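# Hang the lantern on the rail by its red wire

## Task

Suspend the lantern from the rail, using the red wire to hang it, so that it hangs free and does not touch the table.

## Robot and tools

Robot: two FANUC CRX-5iA arms, left_arm and right_arm, each with a Robotiq 2F-85 two-finger gripper and a wrist camera. In the scene frame the origin is at table-top height, midway between the arms' nominal bases. +z points up, +x points out over the table, and left_arm sits on the +y side. Image sides do not match the arm names. Real bases: left_arm (-0.016, +0.329, +0.048) m, right_arm (+0.059, -0.400, +0.048) m, each yawed very slightly.

Frames: every hand pose, target, offset and wrist-camera pose is given in that arm's own base frame. Fixed cameras and the table use the scene frame. On the gripper, the fingers point along +z and close along y. end_effector_position is the point between the closed pads. Closed fingertips reach about 19 mm past it, open ones about 6 mm. A camera block sticks out about 10 cm toward the gripper's +x. Printed poses can be off by a few cm at long reach.

The row, used by both motion tools: 18 numbers, each in [-1, 1], always both arms. Order: left dx, dy, dz, rx, ry, rz, gripper position, force_limit, speed, then the same nine for the right arm. dx..rz are an offset, not a pose. They count from that arm's Hand target at the start of the action or move, along that arm's base axes. 1.0 equals 0.6 m for dx, dy, dz, or 180 degrees for the rotation vector (rx, ry, rz), which turns about the Hand target's position. The three gripper numbers are absolute commands. position: +1 is fully open (85 mm), about -0.8 is pads touching, and -1 closes until blocked. speed: about 20 mm/s at -1, 85 at 0 and 150 at +1. force_limit: higher pushes harder; both start at +1. A fast close from well open grips much harder (around 120 to 245 N) than a slow close. To keep a gripper as it is, repeat its last three numbers, because a 0 counts as a command. New force or speed settings only apply after position changes by 0.01 or more.

execute_actions(actions, cameras): actions is a list of actions, and each action is a list of up to 15 rows. Each row is one 1/30 s step; a short action repeats its last row. All rows in one action count from the same start pose. Later actions and calls start again from the current Hand target, so repeating an offset moves further. An all-zero pose re-requests the Hand target. An empty list returns the state and, by default, all camera images.

move(target, speed, blend, stop_force, zero, blocking, cameras): this runs straight-line paths. target is one row, or a list of up to 15 rows, and every row counts from the same starting Hand targets. speed is m/s, from 0.002 to 1, default 0.25; turning is capped at twice that in rad/s. blend is a corner-rounding distance in m for lists; 0 stops at each point. stop_force is in N, from 12 to 80, and ends an arm's path when its estimated push against the motion exceeds it. It is unreliable if the gripper rotates, near singular or stretched poses, and for loose light objects. Omit it when backing away from a contact. zero (default true) resets the force baseline first. blocking=false returns early, but not together with stop_force. Paths do not avoid obstacles, and the whole move is capped at 10 s. The result adds a move: line with the ending (done, off_target, moving, held, fault) and the limits that acted (paced, held).

wait(seconds 0..10, cameras) lets time run. stop(cameras) brakes a running move. zoom_image(camera, region=[x0,y0,x1,y1] in pixels, at most 504 wide and high) enlarges the newest image. Cameras: cam_high, cam_low, cam_pegs, cam_rail, cam_left_wrist, cam_right_wrist, all 672x504; calibrations are given but may be slightly off. read_manual(section) returns licence text only. finished_scene(scene) ends the scene and cannot be undone. Do not call it until the lantern hangs on its own.

Results: each arm's end_effector_position (m) and quat_wxyz in its base frame, and its Hand target, which is the last commanded pose after clipping. The gripper may rest short of the Hand target; send the gap as an offset. Tool commands shows the current gripper commands. object_status: 0 moving, 1 blocked while opening, 2 blocked while closing (a grip), 3 at the commanded position or pads together. position_measured is in counts: 3 open, 78 = 60 mm, 130 = 40 mm, 180 = 20 mm, 230 closed. Flange force is the estimated outside force in gripper axes, including held weight and noise. Joint velocities may read within noise. Other lines report MOTOR HOT and fault lines.

Limits and hazards: each control step clips the commanded pose to within 70 mm and 16 degrees of the measured one. A net outside force of 150 N, or joint torque past its limit, stops that arm for 10 s. Wrist limits are about 20 to 24 N m and include held weight. Arms are stiff, so aiming even slightly past a firm contact can fault. Faster touches hit harder. Overheated motors lock an arm for 30 to 60 s; long stretched holds or pushing at unreachable poses cause this. A clearance check blocks arm-to-arm approaches, but not closing fingers. Contact between the arms, or gripping the other arm's fingers, can fail the task. Do not drop the lantern, release it while it moves, swing it fast, or grip hard while it still rests on something. Never let it fall off the table or be left off it. Loose objects may be nudged by outside pushes at times.

Each tool is called after "Call:" as name(argument=value, ...) on one line, values as JSON.

## Session

Call:
execute_actions(actions=[])

Scene clock: 0.00 s.
left_arm: end_effector_position=(+0.1018, -0.4239, +0.2066) position_measured=3 object_status=3 end_effector_quat_wxyz=(-0.384, +0.033, +0.921, -0.048) | right_arm: end_effector_position=(+0.5576, +0.0937, +0.0884) position_measured=3 object_status=3 end_effector_quat_wxyz=(-0.287, +0.225, +0.899, +0.242)
Joint positions: left_arm=[-0.675 0.247 -0.272 0.52 -1.671 0.488] | right_arm=[0.033 0.753 0.526 -0.633 -1.791 -0.52]
Joint velocities: within noise
Flange force (N): no reading
Hand target: left_arm +0.1018, -0.4239, +0.2066; -0.384, +0.033, +0.921, -0.048 | right_arm +0.5576, +0.0937, +0.0884; -0.287, +0.225, +0.899, +0.242
Tool commands: left_gripper/position=+1.0 left_gripper/force_limit=+1.0 left_gripper/speed=+1.0 right_gripper/position=+1.0 right_gripper/force_limit=+1.0 right_gripper/speed=+1.0

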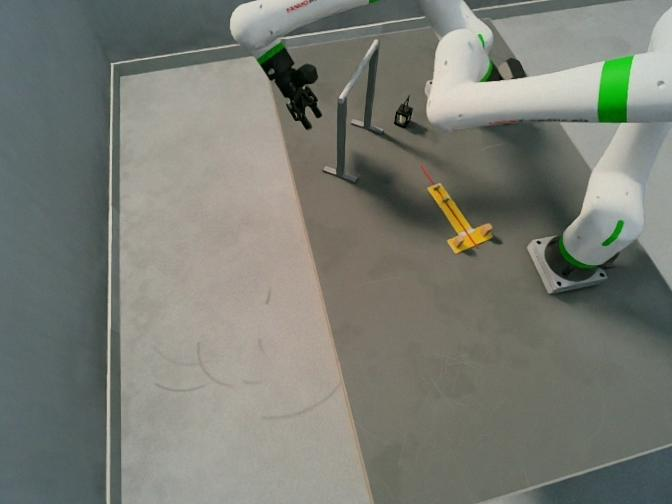

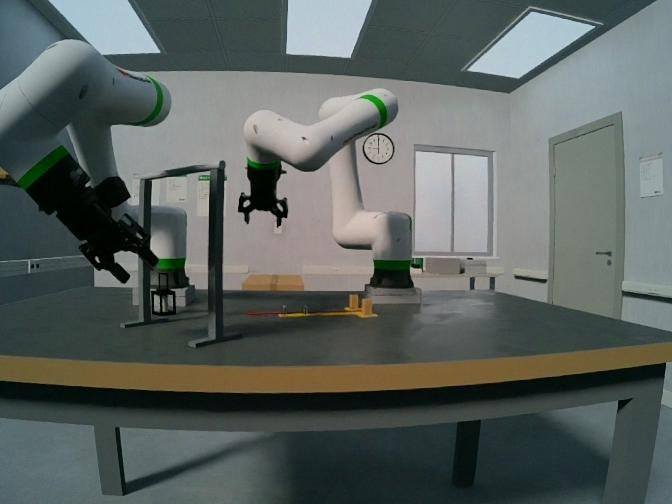

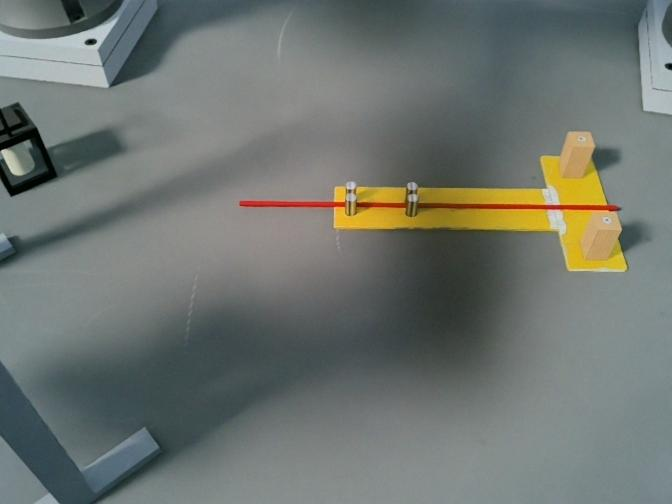

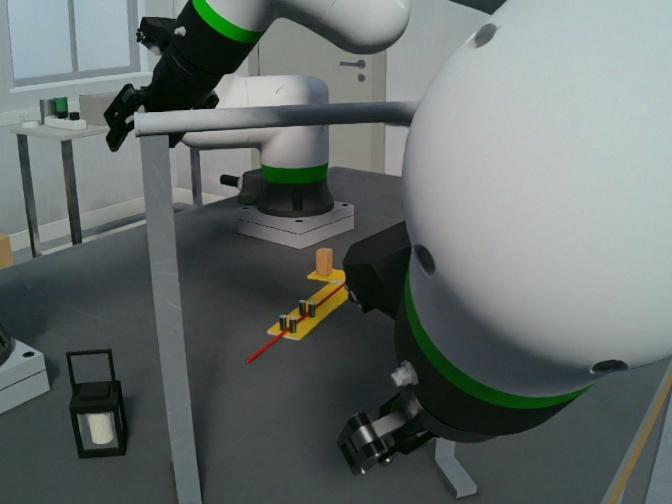

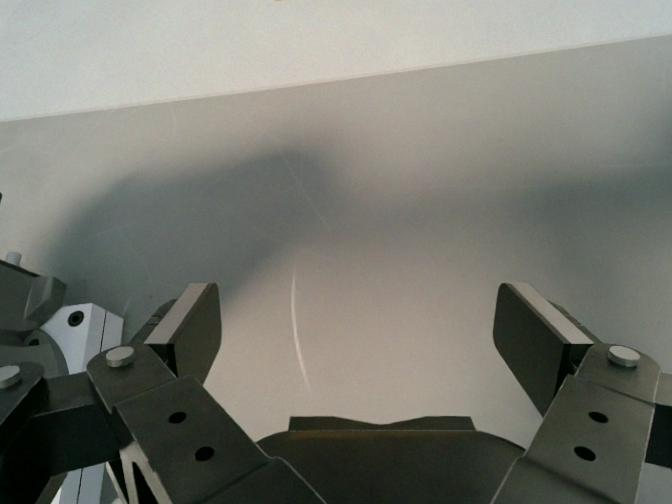

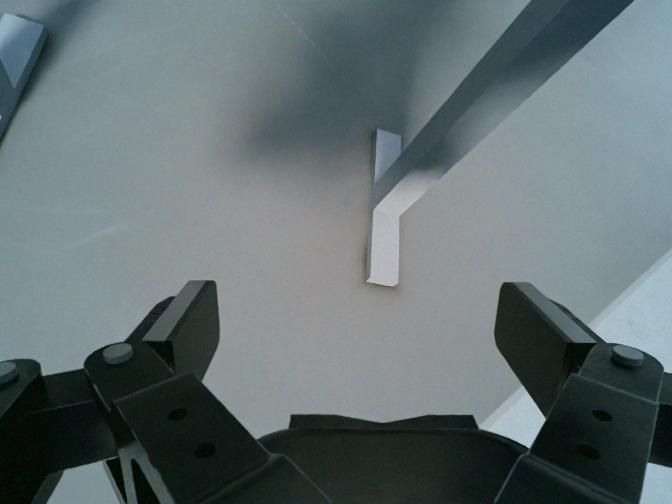

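Call:
zoom_image(camera="cam_pegs", region=[220, 110, 440, 280])

Call:
zoom_image(camera="cam_pegs", region=[500, 110, 670, 290])

Call:
zoom_image(camera="cam_rail", region=[20, 230, 360, 480])

Call:
zoom_image(camera="cam_high", region=[290, 20, 510, 270])

Call:
zoom_image(camera="cam_low", region=[110, 130, 400, 360])

Scaled by 2.291 from the camera's 672x504 image, which has a finer 960x720 frame.

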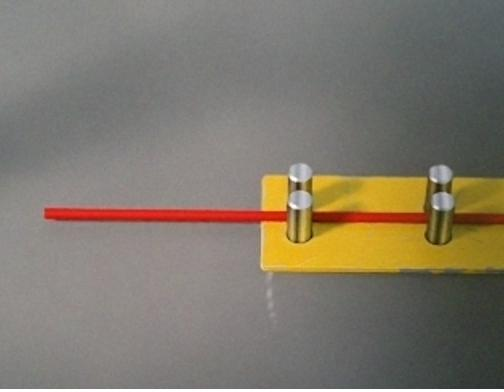

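Scaled by 2.800 from the camera's 672x504 image, which has a finer 960x720 frame.

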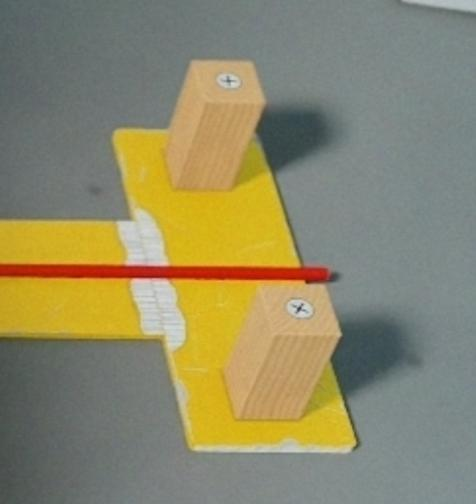

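Scaled by 1.482 from the camera's 672x504 image, which has a finer 960x720 frame.

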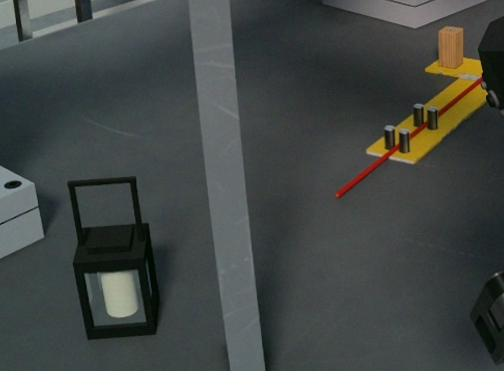

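Scaled by 2.016 from the camera's 672x504 image, which has a finer 960x720 frame.

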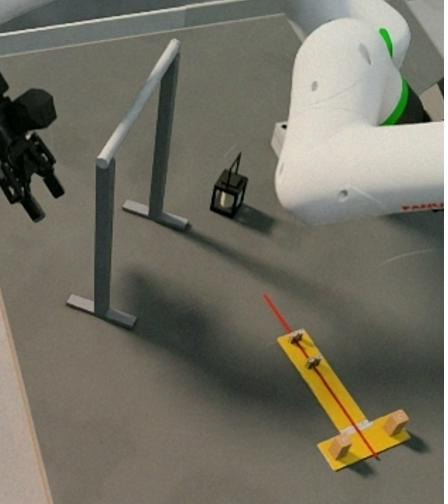

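Scaled by 1.738 from the camera's 672x504 image, which has a finer 960x720 frame.

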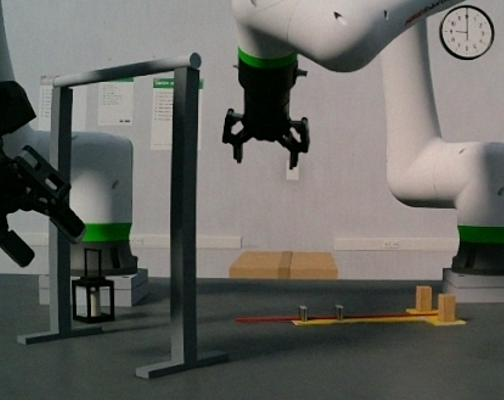

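Call:
move(target=[0.28,0.342,0,-0.143,-0.23,-0.387,1,1,1,0,0,0,0,0,0,1,1,1], cameras=["cam_high","cam_pegs","cam_left_wrist"])

Scene clock: 6.13 s.
left_arm: end_effector_position=(+0.2698, -0.2187, +0.2066) position_measured=3 object_status=3 end_effector_quat_wxyz=(+0.000, +0.629, +0.777, +0.000) | right_arm: end_effector_position=(+0.5576, +0.0937, +0.0884) position_measured=3 object_status=3 end_effector_quat_wxyz=(-0.287, +0.225, +0.899, +0.242)
Joint positions: left_arm=[-0.297 -0.255 -0.401 0.001 -1.424 -1.064] | right_arm=[0.033 0.753 0.526 -0.633 -1.791 -0.52]
Flange force (N): left_arm=[1.8 -3.0 1.0] | right_arm=[-11.1 6.6 -4.0]
Hand target: left_arm +0.2698, -0.2187, +0.2066; +0.000, +0.629, +0.777, +0.000 | right_arm +0.5576, +0.0937, +0.0884; -0.287, +0.225, +0.899, +0.242
Off the commanded pose: left_arm 0.000 m, 0 deg | right_arm 0.000 m, 0 deg.
move: done
camera_calibration:
cam_left_wrist: T_world_to_cam=[[0.978179, 0.207397, 0.0123577, -0.220589], [0.191862, -0.924528, 0.329298, -0.30386], [0.0797204, -0.319741, -0.944145, 0.234375], [0, 0, 0, 1]] pos_world=[0.25539, -0.160238, 0.324071]
Images, in order (width x height): cam_high 672x504, cam_pegs 672x504, cam_left_wrist 672x504.

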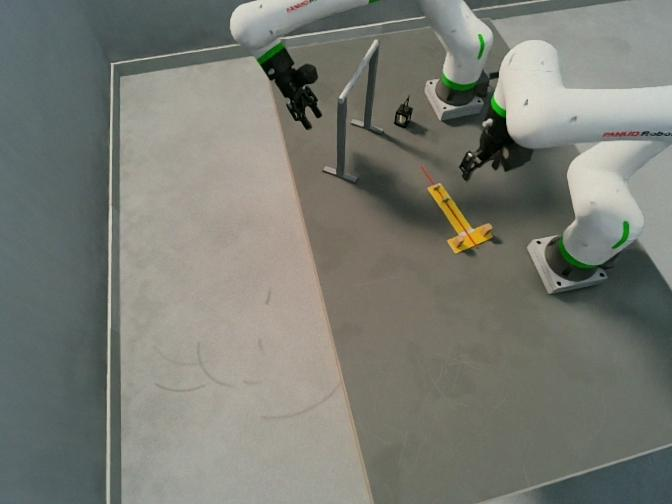

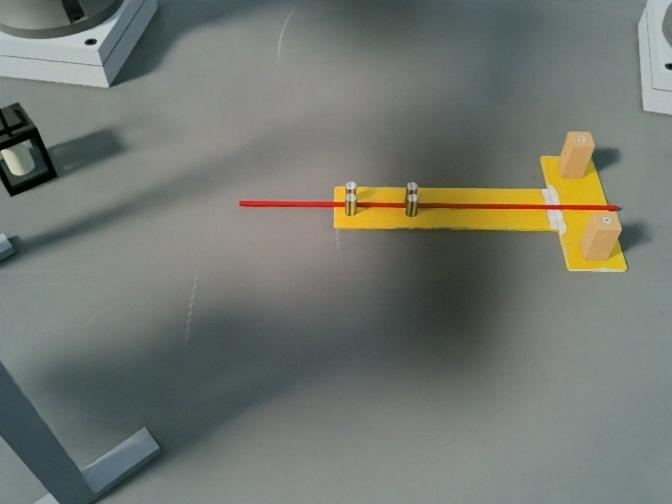

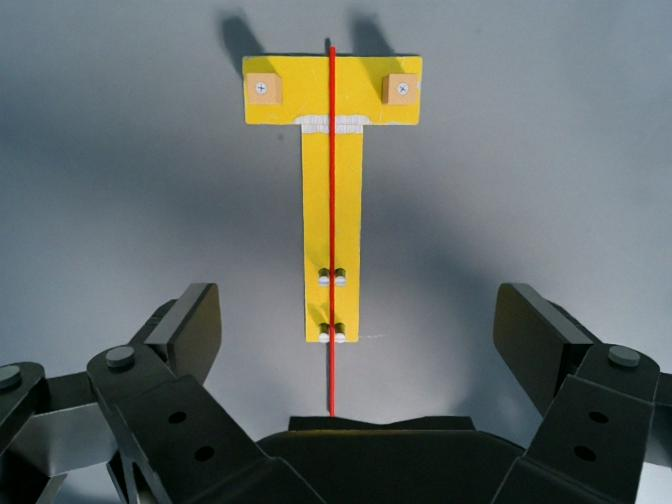

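Call:
move(target=[-0.018,0.022,-0.27,0,0,0,0.3,1,1,0,0,0,0,0,0,1,1,1], cameras=["cam_rail","cam_pegs","cam_left_wrist"])

Scene clock: 8.10 s.
left_arm: end_effector_position=(+0.2591, -0.2055, +0.0447) position_measured=91 object_status=3 end_effector_quat_wxyz=(+0.000, +0.629, +0.777, +0.000) | right_arm: end_effector_position=(+0.5576, +0.0937, +0.0884) position_measured=3 object_status=3 end_effector_quat_wxyz=(-0.287, +0.225, +0.899, +0.242)
Joint positions: left_arm=[-0.266 -0.139 -0.714 0.001 -0.995 -1.095] | right_arm=[0.033 0.753 0.526 -0.633 -1.791 -0.52]
Flange force (N): left_arm=[1.8 -2.9 -1.0] | right_arm=[-11.5 7.5 -3.5]
Hand target: left_arm +0.2590, -0.2055, +0.0446; +0.000, +0.629, +0.777, +0.000 | right_arm +0.5576, +0.0937, +0.0884; -0.287, +0.225, +0.899, +0.242
Off the commanded pose: left_arm 0.000 m, 0 deg | right_arm 0.000 m, 0 deg.
move: done
camera_calibration:
cam_left_wrist: T_world_to_cam=[[0.978173, 0.207422, 0.0124302, -0.210864], [0.191853, -0.924492, 0.329403, -0.236266], [0.0798173, -0.319829, -0.944107, 0.0864553], [0, 0, 0, 1]] pos_world=[0.244689, -0.147037, 0.162071]
Images, in order (width x height): cam_pegs 672x504, cam_rail 672x504, cam_left_wrist 672x504.

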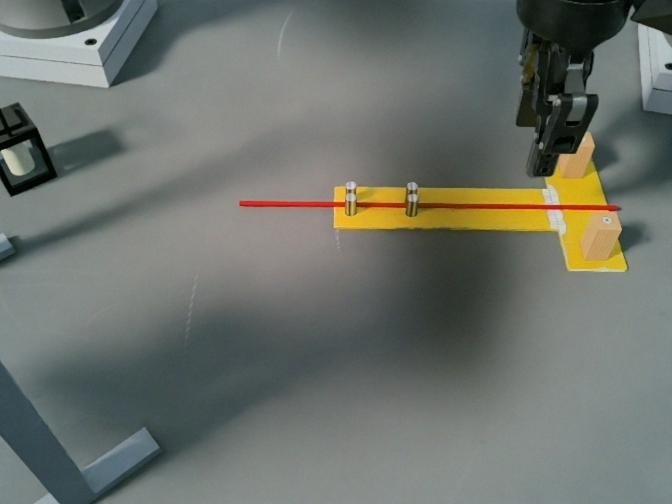

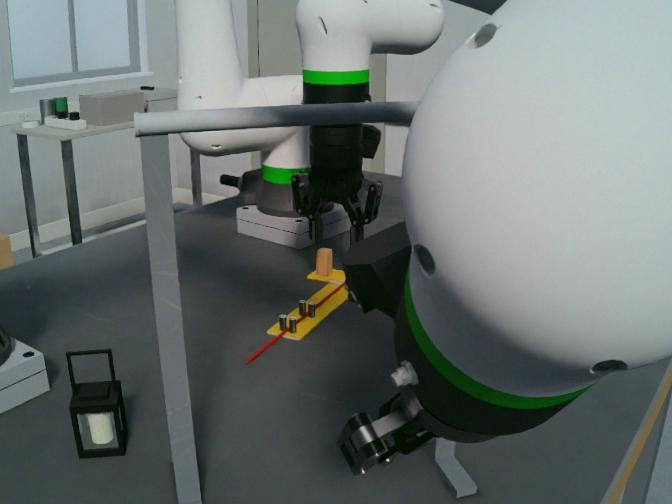

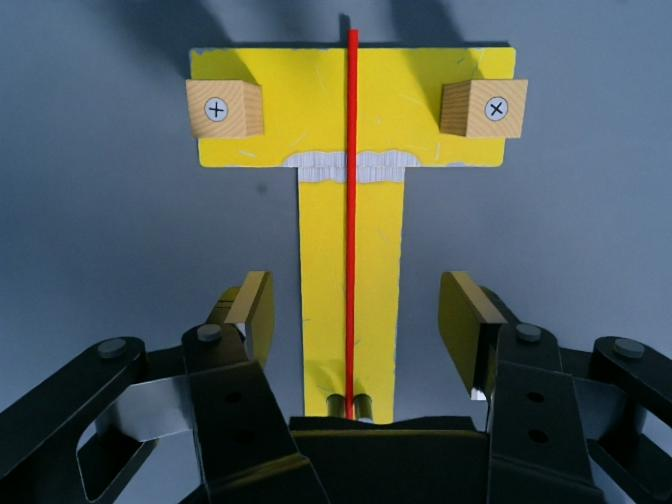

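Call:
move(target=[[-0.012,0.033,0,0,0,0,0.3,1,1,0,0,0,0,0,0,1,1,1],[-0.012,0.033,-0.111,0,0,0,0.3,1,1,0,0,0,0,0,0,1,1,1]], speed=0.05, stop_force=15, cameras=["cam_pegs","cam_left_wrist"])

Call:
move(target=[0,0,0,0,0,0,-1,-0.5,-1,0,0,0,0,0,0,1,1,1], cameras=["cam_pegs","cam_left_wrist"])

Scene clock: 11.07 s.
left_arm: end_effector_position=(+0.2518, -0.1857, -0.0220) position_measured=91 object_status=3 end_effector_quat_wxyz=(+0.000, +0.629, +0.777, +0.000) | right_arm: end_effector_position=(+0.5576, +0.0937, +0.0884) position_measured=3 object_status=3 end_effector_quat_wxyz=(-0.287, +0.225, +0.899, +0.242)
Joint positions: left_arm=[-0.206 -0.047 -0.833 0.001 -0.785 -1.155] | right_arm=[0.033 0.753 0.526 -0.633 -1.791 -0.52]
Flange force (N): left_arm=[0.8 -3.0 -2.6] | right_arm=[-11.4 7.2 -3.8]
Hand target: left_arm +0.2518, -0.1857, -0.0220; +0.000, +0.629, +0.777, +0.000 | right_arm +0.5576, +0.0937, +0.0884; -0.287, +0.225, +0.899, +0.242
Off the commanded pose: left_arm 0.000 m, 0 deg | right_arm 0.000 m, 0 deg.
move: done
camera_calibration:
cam_left_wrist: T_world_to_cam=[[0.978199, 0.207301, 0.0123696, -0.207019], [0.19176, -0.924518, 0.329384, -0.194602], [0.0797176, -0.319831, -0.944115, 0.0305164], [0, 0, 0, 1]] pos_world=[0.23739, -0.127238, 0.0954707]
Images, in order (width x height): cam_pegs 672x504, cam_left_wrist 672x504.

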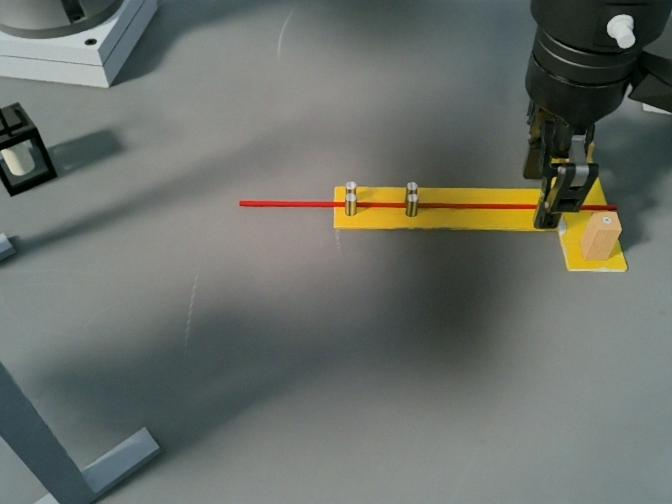

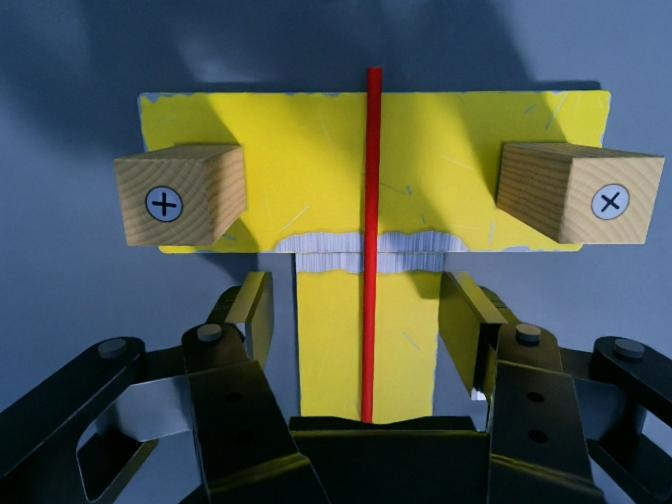

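Scene clock: 13.87 s.
left_arm: end_effector_position=(+0.2518, -0.1857, -0.0220) position_measured=222 object_status=0 end_effector_quat_wxyz=(+0.000, +0.629, +0.777, +0.000) | right_arm: end_effector_position=(+0.5576, +0.0937, +0.0884) position_measured=3 object_status=3 end_effector_quat_wxyz=(-0.287, +0.225, +0.899, +0.242)
Joint positions: left_arm=[-0.206 -0.047 -0.833 0.001 -0.785 -1.155] | right_arm=[0.033 0.753 0.526 -0.633 -1.791 -0.52]
Flange force (N): left_arm=[0.5 -2.7 -2.1] | right_arm=[-11.1 6.9 -4.1]
Hand target: left_arm +0.2518, -0.1857, -0.0220; +0.000, +0.629, +0.777, +0.000 | right_arm +0.5576, +0.0937, +0.0884; -0.287, +0.225, +0.899, +0.242
Off the commanded pose: left_arm 0.000 m, 0 deg | right_arm 0.000 m, 0 deg.
move: done
camera_calibration:
cam_left_wrist: T_world_to_cam=[[0.978173, 0.207422, 0.0124302, -0.207003], [0.191853, -0.924492, 0.329403, -0.194623], [0.0798173, -0.319829, -0.944107, 0.030493], [0, 0, 0, 1]] pos_world=[0.237389, -0.127237, 0.0954711]
Images, in order (width x height): cam_pegs 672x504, cam_left_wrist 672x504.

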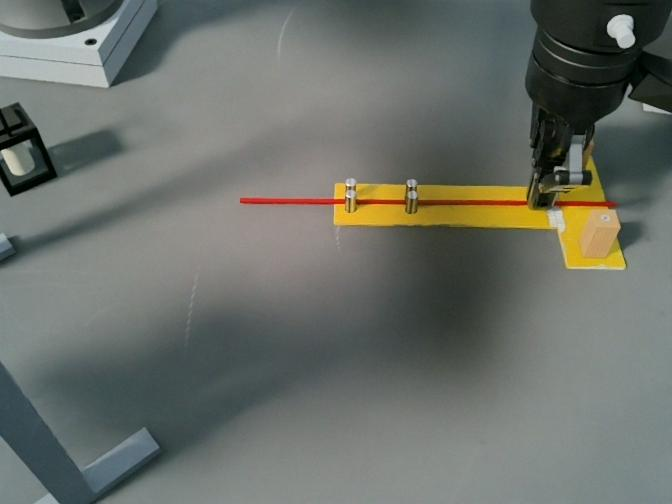

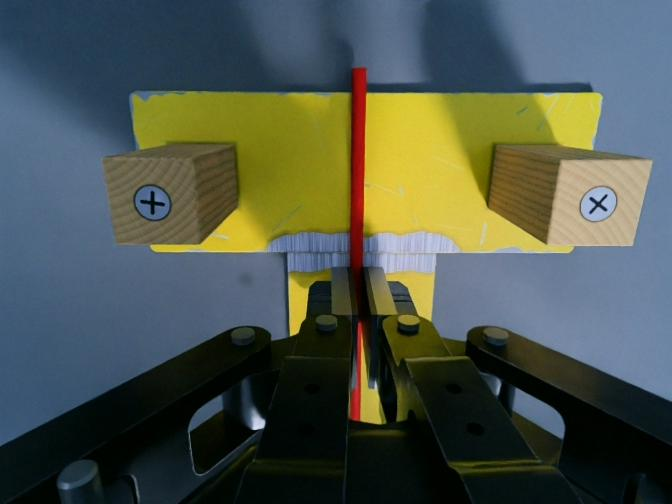

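Call:
move(target=[0.031,-0.147,0,0,0,0,-1,-0.5,-1,0,0,0,0,0,0,1,1,1], speed=0.06, cameras=["cam_pegs","cam_left_wrist"])

Scene clock: 16.43 s.
left_arm: end_effector_position=(+0.2704, -0.2739, -0.0220) position_measured=222 object_status=2 end_effector_quat_wxyz=(+0.000, +0.629, +0.777, +0.000) | right_arm: end_effector_position=(+0.5576, +0.0937, +0.0884) position_measured=3 object_status=3 end_effector_quat_wxyz=(-0.287, +0.225, +0.899, +0.242)
Joint positions: left_arm=[-0.447 0.135 -0.641 0.001 -0.796 -0.915] | right_arm=[0.033 0.753 0.526 -0.633 -1.791 -0.52]
Flange force (N): left_arm=[8.4 -2.5 -20.4] | right_arm=[-11.8 7.4 -4.2]
Hand target: left_arm +0.2704, -0.2739, -0.0220; +0.000, +0.629, +0.777, +0.000 | right_arm +0.5576, +0.0937, +0.0884; -0.287, +0.225, +0.899, +0.242
Off the commanded pose: left_arm 0.000 m, 0 deg | right_arm 0.000 m, 0 deg.
move: done
camera_calibration:
cam_left_wrist: T_world_to_cam=[[0.978168, 0.207442, 0.0124232, -0.206896], [0.191874, -0.924488, 0.329404, -0.279736], [0.0798173, -0.319829, -0.944107, 0.000799529], [0, 0, 0, 1]] pos_world=[0.255989, -0.215437, 0.0954711]
Images, in order (width x height): cam_pegs 672x504, cam_left_wrist 672x504.

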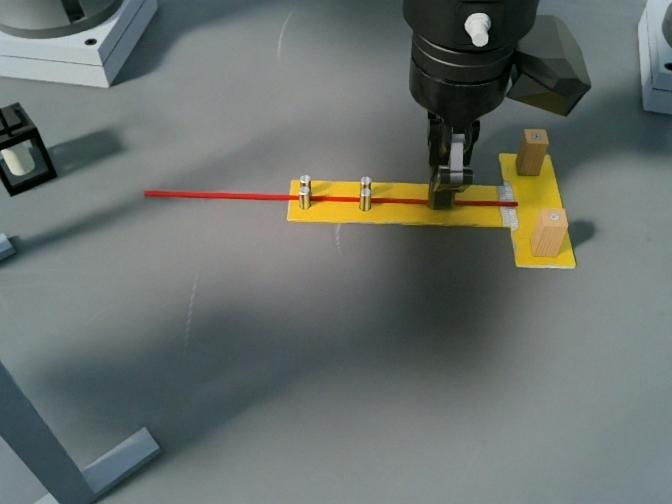

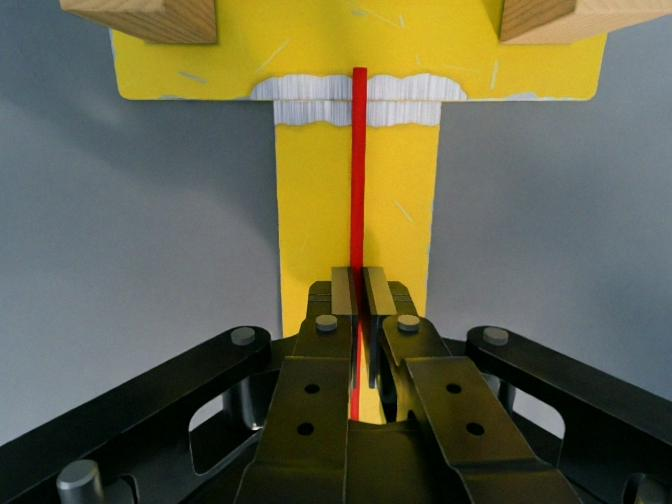

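Call:
move(target=[0,0,0,0,0,0,0,1,0,0,0,0,0,0,0,1,1,1])

Call:
move(target=[0,0,0.27,0,0,0,0.2,1,0,0,0,0,0,0,0,1,1,1], cameras=["cam_pegs","cam_left_wrist"])

Scene clock: 17.83 s.
left_arm: end_effector_position=(+0.2704, -0.2739, -0.0220) position_measured=129 object_status=0 end_effector_quat_wxyz=(+0.000, +0.629, +0.777, +0.000) | right_arm: end_effector_position=(+0.5576, +0.0937, +0.0884) position_measured=3 object_status=3 end_effector_quat_wxyz=(-0.287, +0.225, +0.899, +0.242)
Joint positions: left_arm=[-0.447 0.135 -0.641 0.001 -0.796 -0.914] | right_arm=[0.033 0.753 0.526 -0.633 -1.791 -0.52]
Flange force (N): left_arm=[1.6 -2.0 -2.1] | right_arm=[-12.0 7.4 -4.0]
Hand target: left_arm +0.2704, -0.2739, -0.0220; +0.000, +0.629, +0.777, +0.000 | right_arm +0.5576, +0.0937, +0.0884; -0.287, +0.225, +0.899, +0.242
Off the commanded pose: left_arm 0.000 m, 0 deg | right_arm 0.000 m, 0 deg.
move: done

Scene clock: 18.97 s.
left_arm: end_effector_position=(+0.2704, -0.2739, +0.1400) position_measured=104 object_status=3 end_effector_quat_wxyz=(+0.000, +0.629, +0.777, +0.000) | right_arm: end_effector_position=(+0.5576, +0.0937, +0.0884) position_measured=3 object_status=3 end_effector_quat_wxyz=(-0.287, +0.225, +0.899, +0.242)
Joint positions: left_arm=[-0.447 -0.108 -0.44 0.001 -1.239 -0.914] | right_arm=[0.033 0.753 0.526 -0.633 -1.791 -0.52]
Flange force (N): left_arm=[2.4 -2.6 0.1] | right_arm=[-11.2 6.7 -3.6]
Hand target: left_arm +0.2704, -0.2739, +0.1400; +0.000, +0.629, +0.777, +0.000 | right_arm +0.5576, +0.0937, +0.0884; -0.287, +0.225, +0.899, +0.242
Off the commanded pose: left_arm 0.000 m, 0 deg | right_arm 0.000 m, 0 deg.
move: done
camera_calibration:
cam_left_wrist: T_world_to_cam=[[0.97818, 0.20739, 0.0123381, -0.208901], [0.191854, -0.924498, 0.329385, -0.333092], [0.0797179, -0.319831, -0.944115, 0.153771], [0, 0, 0, 1]] pos_world=[0.25599, -0.215438, 0.257471]
Images, in order (width x height): cam_pegs 672x504, cam_left_wrist 672x504.

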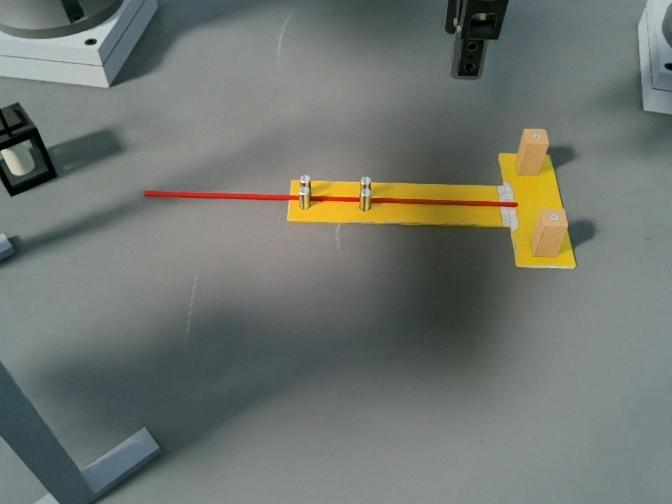

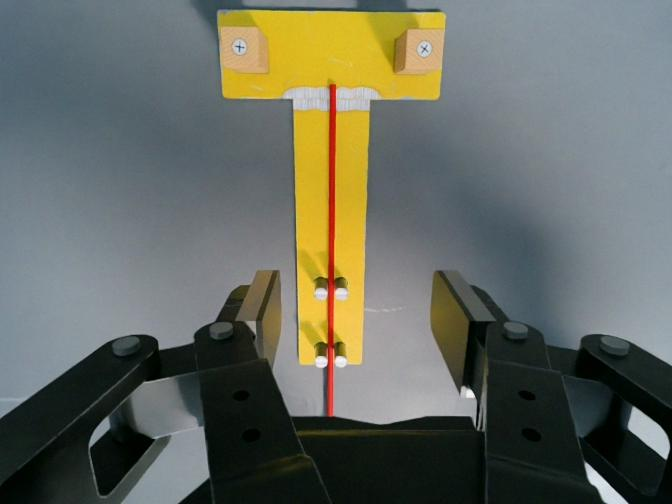

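Call:
move(target=[[-0.131,0.125,-0.12,-0.19,-0.041,0,0.2,1,0,0,0,0,0,0,0,1,1,1],[-0.131,0.125,-0.253,-0.19,-0.041,0,0.2,1,0,0,0,0,0,0,0,1,1,1]], speed=[0.2,0.04], stop_force=15, cameras=["cam_pegs","cam_left_wrist","cam_high"])

Scene clock: 21.47 s.
left_arm: end_effector_position=(+0.2076, -0.2139, +0.0824) position_measured=104 object_status=3 end_effector_quat_wxyz=(+0.188, +0.610, +0.754, -0.152) | right_arm: end_effector_position=(+0.5576, +0.0937, +0.0884) position_measured=3 object_status=3 end_effector_quat_wxyz=(-0.287, +0.225, +0.899, +0.242)
Joint positions: left_arm=[0.246 -0.671 -1.172 0.54 -1.149 -1.853] | right_arm=[0.033 0.753 0.526 -0.633 -1.791 -0.52]
Flange force (N): left_arm=no reading | right_arm=[-11.9 6.9 -4.1]
Hand target: left_arm +0.2076, -0.2139, +0.0824; +0.188, +0.610, +0.754, -0.152 (not the last commanded pose) | right_arm +0.5576, +0.0937, +0.0884; -0.287, +0.225, +0.899, +0.242
Off the commanded pose: left_arm 0.097 m, 7 deg | right_arm 0.000 m, 0 deg.
move: given up (left_arm; no force reading, so stop_force could not act: that arm's path ended); path passed 0 of 2 targets
camera_calibration:
cam_left_wrist: T_world_to_cam=[[0.976876, 0.213434, 0.012624, -0.15764], [0.135923, -0.66552, 0.733899, -0.212945], [0.165041, -0.715212, -0.679141, -0.00054724], [0, 0, 0, 1]] pos_world=[0.183029, -0.108465, 0.157898]
Images, in order (width x height): cam_high 672x504, cam_pegs 672x504, cam_left_wrist 672x504.

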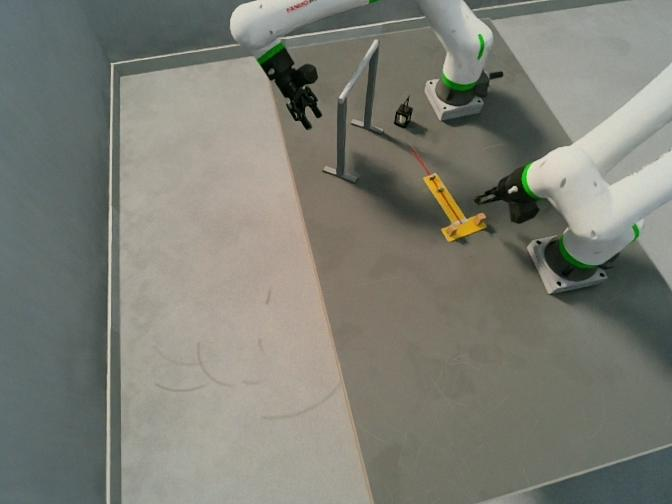

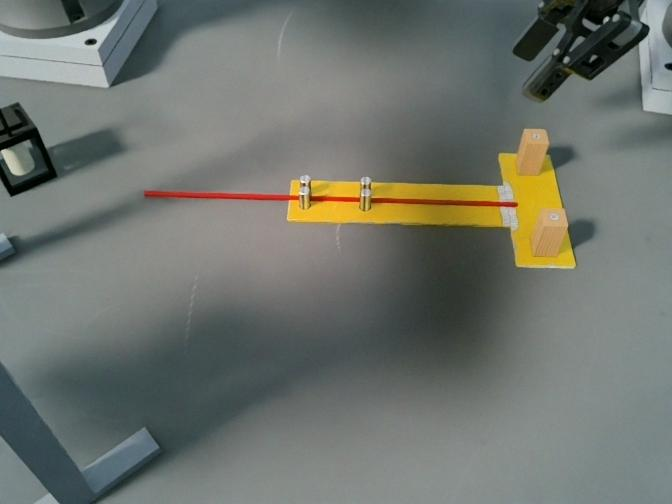

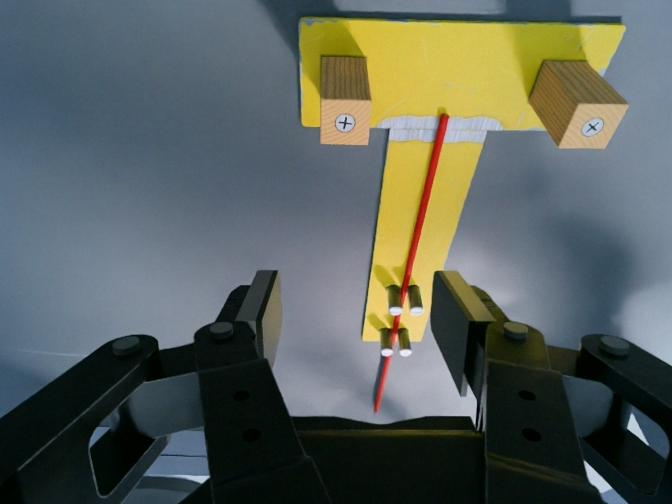

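Call:
move(target=[[0.141,0.060,0.03,0.154,0.033,0,0.2,1,0,0,0,0,0,0,0,1,1,1]], cameras=["cam_left_wrist"])

Scene clock: 23.57 s.
left_arm: end_effector_position=(+0.2922, -0.1779, +0.1004) position_measured=104 object_status=3 end_effector_quat_wxyz=(-0.002, +0.629, +0.777, +0.002) | right_arm: end_effector_position=(+0.5576, +0.0937, +0.0884) position_measured=3 object_status=3 end_effector_quat_wxyz=(-0.287, +0.225, +0.899, +0.242)
Joint positions: left_arm=[-0.163 -0.184 -0.602 -0.006 -1.155 -1.196] | right_arm=[0.033 0.753 0.526 -0.633 -1.791 -0.52]
Flange force (N): left_arm=[2.2 -3.5 -1.2] | right_arm=[-11.8 6.8 -4.0]
Hand target: left_arm +0.2922, -0.1779, +0.1004; -0.002, +0.629, +0.777, +0.002 | right_arm +0.5576, +0.0937, +0.0884; -0.287, +0.225, +0.899, +0.242
Off the commanded pose: left_arm 0.000 m, 0 deg | right_arm 0.000 m, 0 deg.
move: done
camera_calibration:
cam_left_wrist: T_world_to_cam=[[0.978225, 0.207135, 0.0130924, -0.249711], [0.191878, -0.926613, 0.323374, -0.23523], [0.0791136, -0.31382, -0.946181, 0.14684], [0, 0, 0, 1]] pos_world=[0.277792, -0.120162, 0.218273]
Images, in order (width x height): cam_left_wrist 672x504.

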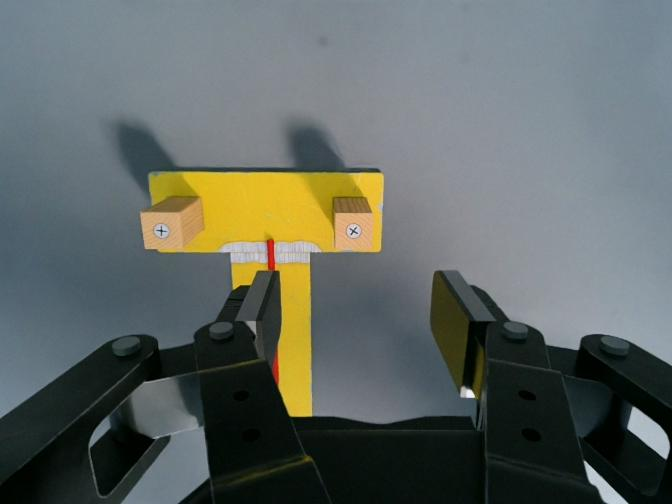

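Call:
move(target=[[0,-0.007,-0.197,0,0,0,0.2,1,0,0,0,0,0,0,0,1,1,1]], speed=0.06, stop_force=15)

Call:
move(target=[0,0,0,0,0,0,-1,-0.5,-1,0,0,0,0,0,0,1,1,1], cameras=["cam_pegs","cam_left_wrist"])

Scene clock: 26.53 s.
left_arm: end_effector_position=(+0.2922, -0.1821, -0.0178) position_measured=104 object_status=3 end_effector_quat_wxyz=(-0.002, +0.629, +0.777, +0.002) | right_arm: end_effector_position=(+0.5576, +0.0937, +0.0884) position_measured=3 object_status=3 end_effector_quat_wxyz=(-0.287, +0.225, +0.899, +0.242)
Joint positions: left_arm=[-0.176 0.03 -0.74 -0.008 -0.803 -1.18] | right_arm=[0.033 0.753 0.526 -0.633 -1.791 -0.52]
Flange force (N): left_arm=[0.6 -2.8 -2.2] | right_arm=[-11.8 6.7 -3.7]
Hand target: left_arm +0.2922, -0.1821, -0.0178; -0.002, +0.629, +0.777, +0.002 | right_arm +0.5576, +0.0937, +0.0884; -0.287, +0.225, +0.899, +0.242
Off the commanded pose: left_arm 0.000 m, 0 deg | right_arm 0.000 m, 0 deg.
move: done

Scene clock: 28.23 s.
left_arm: end_effector_position=(+0.2922, -0.1821, -0.0178) position_measured=180 object_status=0 end_effector_quat_wxyz=(-0.002, +0.629, +0.777, +0.002) | right_arm: end_effector_position=(+0.5576, +0.0937, +0.0884) position_measured=3 object_status=3 end_effector_quat_wxyz=(-0.287, +0.225, +0.899, +0.242)
Joint positions: left_arm=[-0.176 0.03 -0.74 -0.008 -0.802 -1.18] | right_arm=[0.033 0.753 0.526 -0.633 -1.791 -0.52]
Flange force (N): left_arm=[1.1 -1.6 -12.2] | right_arm=[-12.0 7.8 -4.3]
Hand target: left_arm +0.2922, -0.1821, -0.0178; -0.002, +0.629, +0.777, +0.002 | right_arm +0.5576, +0.0937, +0.0884; -0.287, +0.225, +0.899, +0.242
Off the commanded pose: left_arm 0.000 m, 0 deg | right_arm 0.000 m, 0 deg.
move: done
camera_calibration:
cam_left_wrist: T_world_to_cam=[[0.978225, 0.207135, 0.0130924, -0.247294], [0.191878, -0.926613, 0.323374, -0.200899], [0.0791136, -0.31382, -0.946181, 0.0336833], [0, 0, 0, 1]] pos_world=[0.277792, -0.124362, 0.100073]
Images, in order (width x height): cam_pegs 672x504, cam_left_wrist 672x504.

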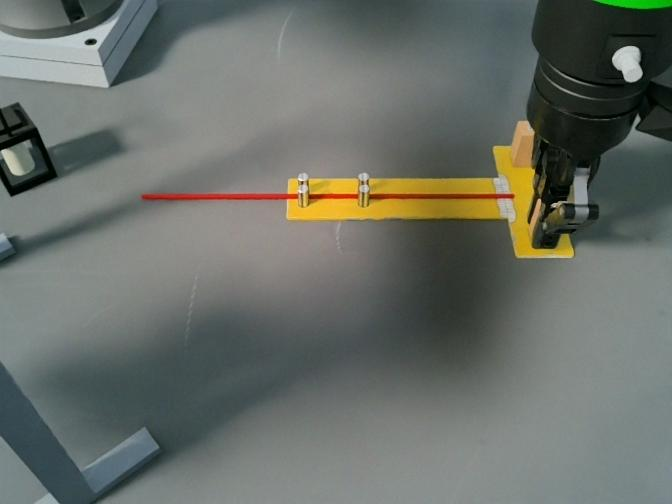

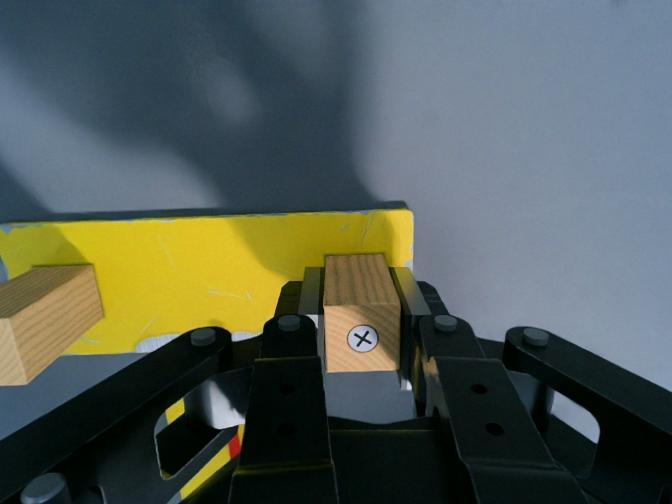

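Call:
move(target=[[0,0,0,0,0,0,-1,-0.5,-1,-0.033,-0.381,0.19,0,0,0,1,1,1],[0,0,0,0,0,0,-1,-0.5,-1,-0.449,-0.336,0.44,0.0506,-0.297,0.668,1,1,1],[0,0,0,0,0,0,-1,-0.5,-1,-0.542,0.208,0.107,0.0506,-0.297,0.668,1,1,1]], blend=0.04, cameras=["all"])

Scene clock: 37.63 s.
left_arm: end_effector_position=(+0.2922, -0.1821, -0.0178) position_measured=180 object_status=2 end_effector_quat_wxyz=(-0.002, +0.629, +0.777, +0.002) | right_arm: end_effector_position=(+0.2324, +0.2185, +0.1526) position_measured=3 object_status=3 end_effector_quat_wxyz=(+0.000, +0.765, -0.645, +0.001)
Joint positions: left_arm=[-0.176 0.03 -0.74 -0.008 -0.803 -1.18] | right_arm=[1.176 -0.308 -0.569 0.001 -1.31 0.564]
Flange force (N): left_arm=[1.9 -1.8 -12.7] | right_arm=[-4.0 0.2 -1.4]
Hand target: left_arm +0.2922, -0.1821, -0.0178; -0.002, +0.629, +0.777, +0.002 | right_arm +0.2324, +0.2185, +0.1526; +0.000, +0.765, -0.645, +0.001
Off the commanded pose: left_arm 0.000 m, 0 deg | right_arm 0.000 m, 0 deg.
move: done
camera_calibration:
cam_left_wrist: T_world_to_cam=[[0.978225, 0.207135, 0.0130924, -0.247294], [0.191878, -0.926613, 0.323374, -0.200899], [0.0791136, -0.31382, -0.946181, 0.0336833], [0, 0, 0, 1]] pos_world=[0.277792, -0.124362, 0.100073]
cam_right_wrist: T_world_to_cam=[[-0.985067, -0.168568, 0.0350305, 0.268912], [-0.148359, 0.934322, 0.324086, -0.202636], [-0.0873602, 0.31405, -0.945379, 0.225344], [0, 0, 0, 1]] pos_world=[0.25452, 0.163888, 0.269287]

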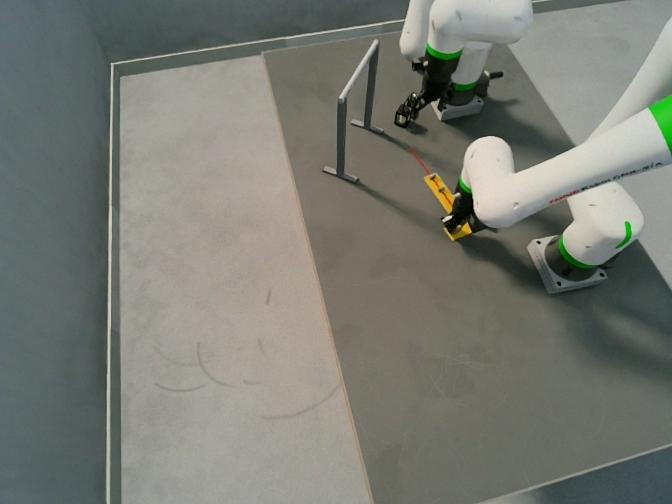

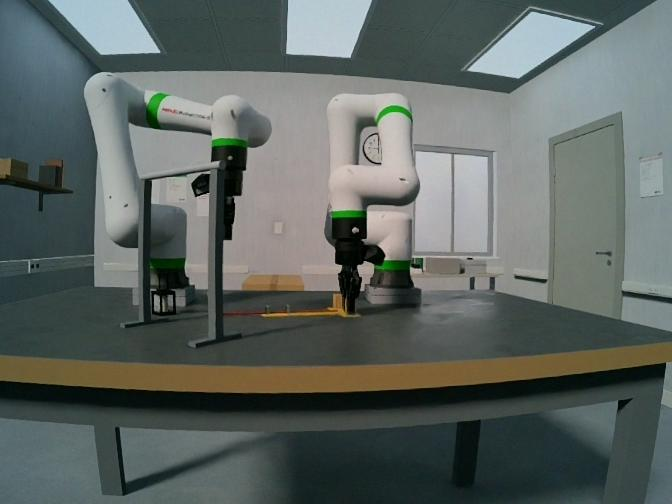

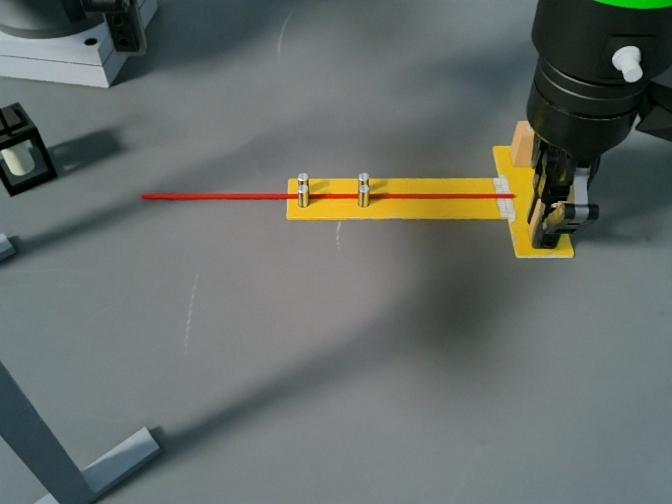

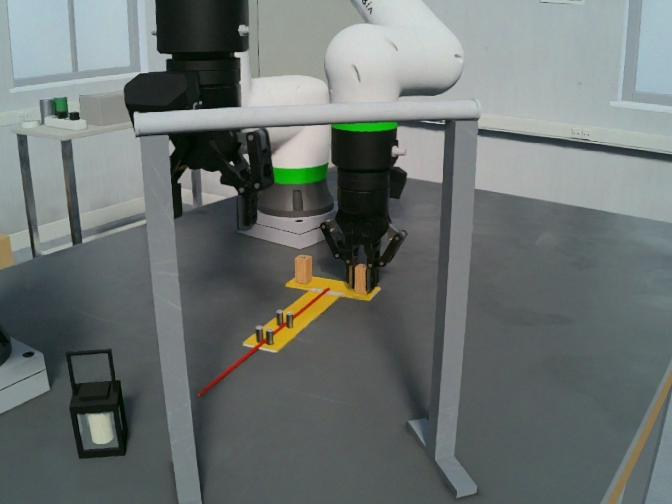

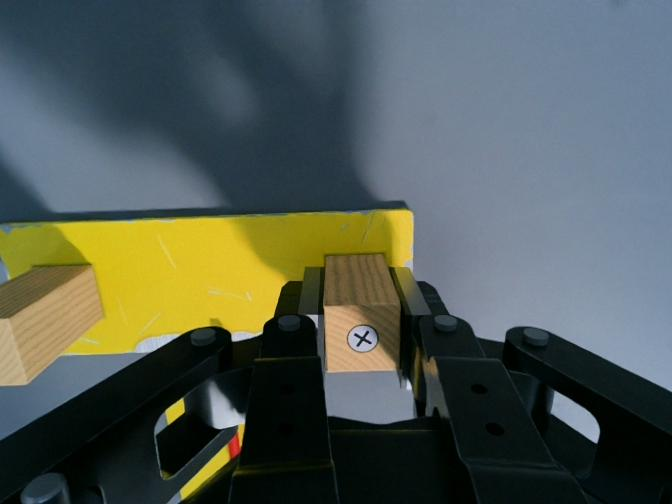

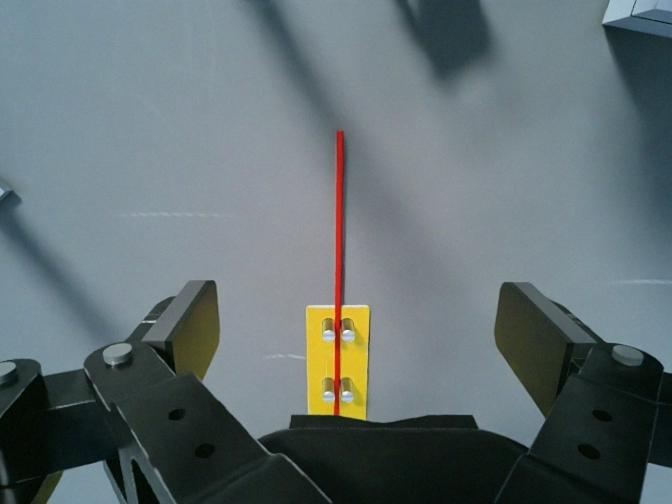

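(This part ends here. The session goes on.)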